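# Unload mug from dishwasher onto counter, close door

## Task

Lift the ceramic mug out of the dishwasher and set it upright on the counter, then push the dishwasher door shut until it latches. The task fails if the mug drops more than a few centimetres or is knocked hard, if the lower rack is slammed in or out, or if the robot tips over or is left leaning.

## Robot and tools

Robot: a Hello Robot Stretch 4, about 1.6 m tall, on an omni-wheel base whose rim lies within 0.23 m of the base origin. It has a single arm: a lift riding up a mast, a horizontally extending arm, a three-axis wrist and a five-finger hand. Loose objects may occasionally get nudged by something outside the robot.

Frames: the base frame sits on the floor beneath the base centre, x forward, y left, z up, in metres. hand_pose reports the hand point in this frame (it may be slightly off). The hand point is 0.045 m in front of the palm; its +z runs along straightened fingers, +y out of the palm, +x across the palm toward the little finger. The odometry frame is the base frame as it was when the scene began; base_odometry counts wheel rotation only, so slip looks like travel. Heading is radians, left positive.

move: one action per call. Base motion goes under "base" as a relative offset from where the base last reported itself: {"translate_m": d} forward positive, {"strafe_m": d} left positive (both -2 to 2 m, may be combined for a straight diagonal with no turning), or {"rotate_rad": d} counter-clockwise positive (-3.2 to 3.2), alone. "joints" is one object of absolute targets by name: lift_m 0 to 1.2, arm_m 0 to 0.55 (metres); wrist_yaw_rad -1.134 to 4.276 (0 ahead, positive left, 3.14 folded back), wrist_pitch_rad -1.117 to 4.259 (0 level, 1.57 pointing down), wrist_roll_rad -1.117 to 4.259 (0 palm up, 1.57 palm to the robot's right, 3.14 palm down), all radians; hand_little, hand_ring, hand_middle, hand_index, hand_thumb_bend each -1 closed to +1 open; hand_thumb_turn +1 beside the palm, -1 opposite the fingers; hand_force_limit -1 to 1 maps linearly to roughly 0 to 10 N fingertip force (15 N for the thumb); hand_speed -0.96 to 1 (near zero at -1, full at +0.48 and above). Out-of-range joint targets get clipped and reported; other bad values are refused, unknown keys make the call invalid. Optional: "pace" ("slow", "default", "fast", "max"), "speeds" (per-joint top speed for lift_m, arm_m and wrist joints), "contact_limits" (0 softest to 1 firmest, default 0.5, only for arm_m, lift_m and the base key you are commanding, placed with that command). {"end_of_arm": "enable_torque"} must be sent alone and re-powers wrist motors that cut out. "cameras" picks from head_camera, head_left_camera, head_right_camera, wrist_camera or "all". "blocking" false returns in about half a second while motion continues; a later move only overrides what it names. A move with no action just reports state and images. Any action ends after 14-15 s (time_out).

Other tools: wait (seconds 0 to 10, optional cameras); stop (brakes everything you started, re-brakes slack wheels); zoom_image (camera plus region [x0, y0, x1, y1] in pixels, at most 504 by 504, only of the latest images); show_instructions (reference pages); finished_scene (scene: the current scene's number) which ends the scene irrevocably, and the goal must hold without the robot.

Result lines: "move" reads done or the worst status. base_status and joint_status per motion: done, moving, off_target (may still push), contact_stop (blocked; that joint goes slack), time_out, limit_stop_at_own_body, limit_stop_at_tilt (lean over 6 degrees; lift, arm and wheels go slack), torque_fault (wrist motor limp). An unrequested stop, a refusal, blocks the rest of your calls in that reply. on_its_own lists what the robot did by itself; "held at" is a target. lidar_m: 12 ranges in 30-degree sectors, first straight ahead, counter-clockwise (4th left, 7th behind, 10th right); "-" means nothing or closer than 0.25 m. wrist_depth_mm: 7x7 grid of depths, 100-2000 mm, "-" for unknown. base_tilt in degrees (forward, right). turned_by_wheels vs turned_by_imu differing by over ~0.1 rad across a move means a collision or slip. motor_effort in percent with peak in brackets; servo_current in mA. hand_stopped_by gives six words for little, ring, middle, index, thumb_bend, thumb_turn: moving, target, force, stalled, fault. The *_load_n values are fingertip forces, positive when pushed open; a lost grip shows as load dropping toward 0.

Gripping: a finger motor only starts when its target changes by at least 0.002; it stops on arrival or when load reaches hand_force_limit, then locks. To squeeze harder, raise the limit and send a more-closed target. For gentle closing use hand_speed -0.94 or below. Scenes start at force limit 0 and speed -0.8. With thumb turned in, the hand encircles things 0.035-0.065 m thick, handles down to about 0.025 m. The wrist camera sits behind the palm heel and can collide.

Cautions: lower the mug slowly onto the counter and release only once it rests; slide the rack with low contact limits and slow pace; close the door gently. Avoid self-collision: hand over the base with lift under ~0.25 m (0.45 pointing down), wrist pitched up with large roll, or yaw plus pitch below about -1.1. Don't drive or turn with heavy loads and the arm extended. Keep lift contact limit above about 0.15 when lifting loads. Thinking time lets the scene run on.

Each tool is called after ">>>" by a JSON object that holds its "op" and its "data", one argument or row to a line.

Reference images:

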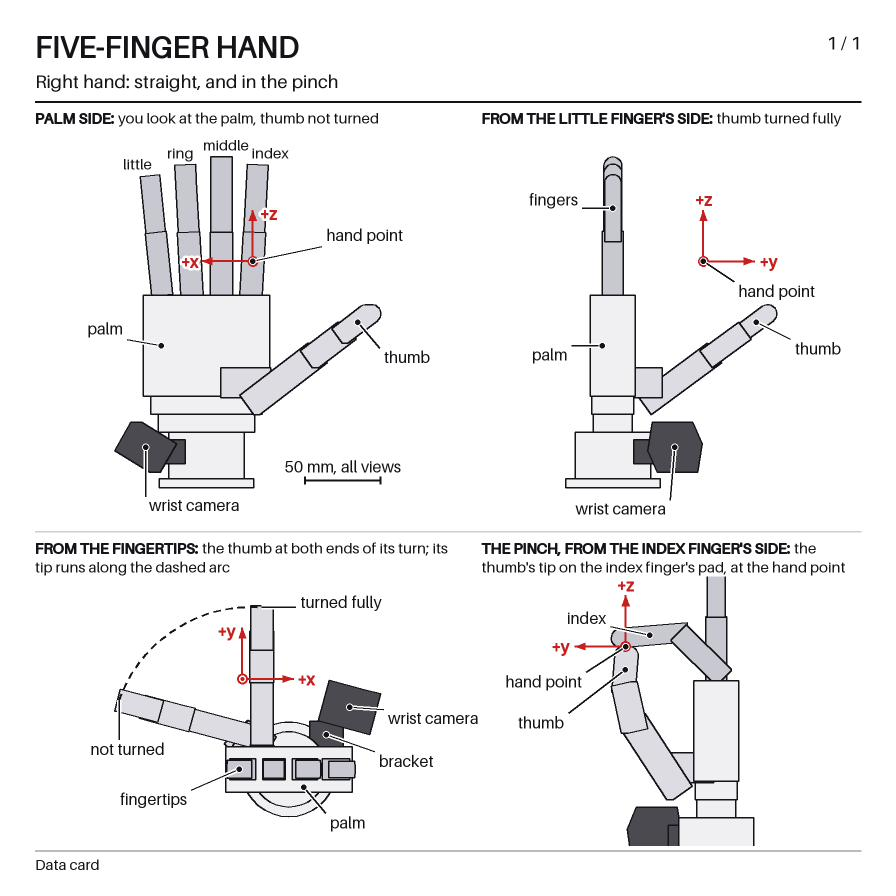

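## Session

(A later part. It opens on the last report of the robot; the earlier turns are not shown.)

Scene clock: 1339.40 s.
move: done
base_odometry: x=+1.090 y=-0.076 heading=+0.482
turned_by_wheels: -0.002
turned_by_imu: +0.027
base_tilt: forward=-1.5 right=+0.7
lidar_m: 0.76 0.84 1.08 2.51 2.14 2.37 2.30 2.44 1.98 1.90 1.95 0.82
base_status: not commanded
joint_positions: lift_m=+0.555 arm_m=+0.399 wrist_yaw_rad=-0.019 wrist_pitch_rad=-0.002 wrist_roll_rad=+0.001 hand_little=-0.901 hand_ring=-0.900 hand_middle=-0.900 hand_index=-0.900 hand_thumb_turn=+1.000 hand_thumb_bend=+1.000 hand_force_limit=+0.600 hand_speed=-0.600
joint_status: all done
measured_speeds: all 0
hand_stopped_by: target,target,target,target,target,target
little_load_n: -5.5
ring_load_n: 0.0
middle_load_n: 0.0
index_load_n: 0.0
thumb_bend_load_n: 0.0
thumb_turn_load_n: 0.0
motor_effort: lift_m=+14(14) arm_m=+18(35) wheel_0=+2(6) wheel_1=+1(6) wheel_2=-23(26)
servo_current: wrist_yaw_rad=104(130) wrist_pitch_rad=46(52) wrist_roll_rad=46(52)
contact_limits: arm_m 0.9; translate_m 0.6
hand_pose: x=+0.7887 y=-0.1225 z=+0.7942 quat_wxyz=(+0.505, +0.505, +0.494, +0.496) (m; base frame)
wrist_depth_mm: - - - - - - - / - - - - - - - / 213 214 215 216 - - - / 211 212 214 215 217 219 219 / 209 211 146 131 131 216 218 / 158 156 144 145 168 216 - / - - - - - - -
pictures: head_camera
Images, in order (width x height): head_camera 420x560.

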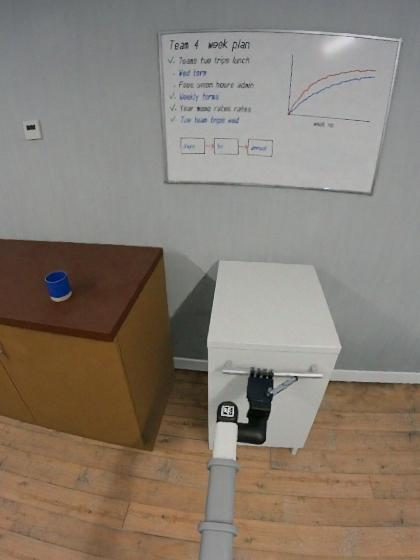

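>>> {"op": "move", "data": {
  "joints": {"arm_m": 0.2},
  "speeds": {"arm_m": 0.1},
  "cameras": ["head_camera", "wrist_camera"]
}}

>>> {"op": "zoom_image", "data": {
  "camera": "head_camera",
  "region": [180, 240, 360, 440]
}}

Scene clock: 1344.40 s.
move: done
base_odometry: x=+1.091 y=-0.075 heading=+0.483
turned_by_wheels: +0.001
turned_by_imu: -0.009
base_tilt: forward=-0.6 right=+0.1
lidar_m: 0.74 0.82 1.05 2.50 2.17 2.40 2.32 2.44 1.98 1.91 1.97 0.79
base_status: not commanded
joint_positions: lift_m=+0.555 arm_m=+0.200 wrist_yaw_rad=-0.002 wrist_pitch_rad=+0.002 wrist_roll_rad=+0.001 hand_little=-0.900 hand_ring=-0.900 hand_middle=-0.900 hand_index=-0.900 hand_thumb_turn=+1.000 hand_thumb_bend=+1.000 hand_force_limit=+0.600 hand_speed=-0.600
joint_status: all done
measured_speeds: all 0
hand_stopped_by: target,target,target,target,target,target
little_load_n: 0.0
ring_load_n: 0.0
middle_load_n: 0.0
index_load_n: 0.0
thumb_bend_load_n: 0.0
thumb_turn_load_n: 0.0
motor_effort: lift_m=+15(15) arm_m=-7(13) wheel_0=+0(3) wheel_1=-1(4) wheel_2=-1(24)
servo_current: wrist_yaw_rad=46(117) wrist_pitch_rad=33(52) wrist_roll_rad=46(59)
contact_limits: translate_m 0.6
hand_pose: x=+0.5926 y=-0.1187 z=+0.7933 quat_wxyz=(+0.500, +0.501, +0.500, +0.499) (m; base frame)
wrist_depth_mm: - - - - - - - / 585 - - - - - - / 627 788 397 397 - - - / 647 778 397 394 394 392 387 / 668 788 147 131 124 387 387 / 691 394 145 145 387 387 - / 699 - - - - - -
pictures: head_camera, wrist_camera
Images, in order (width x height): head_camera 420x560, wrist_camera 616x392.

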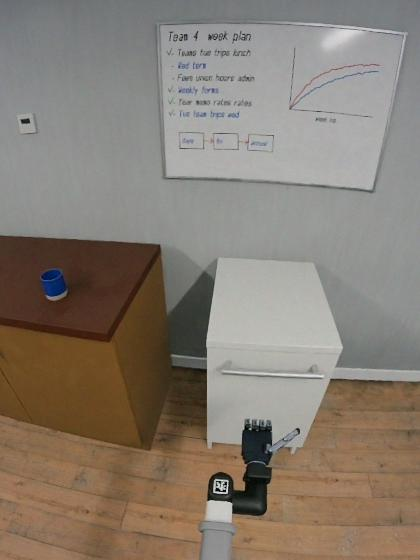

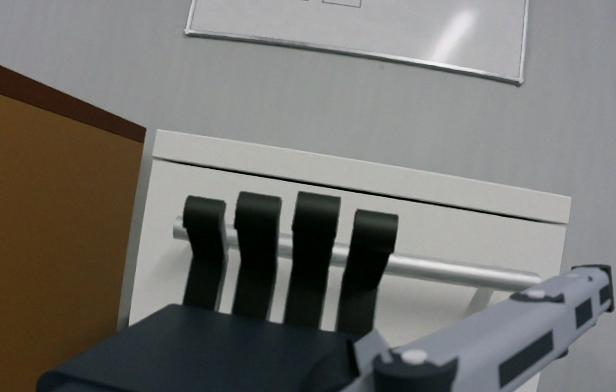

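Scaled by 2.520 from the camera's 420x560 image, which has a finer 1200x1600 frame.

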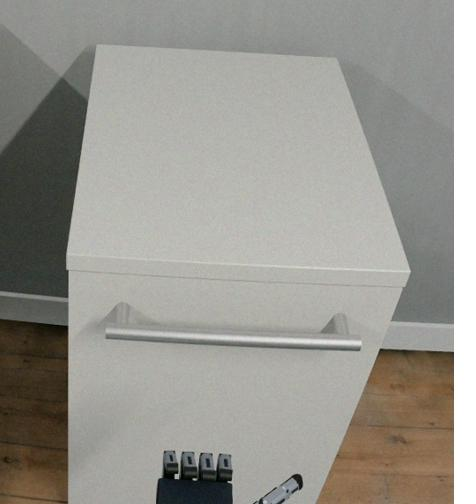

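>>> {"op": "finished_scene", "data": {
  "scene": 1
}}

The scene is finished: the task was done.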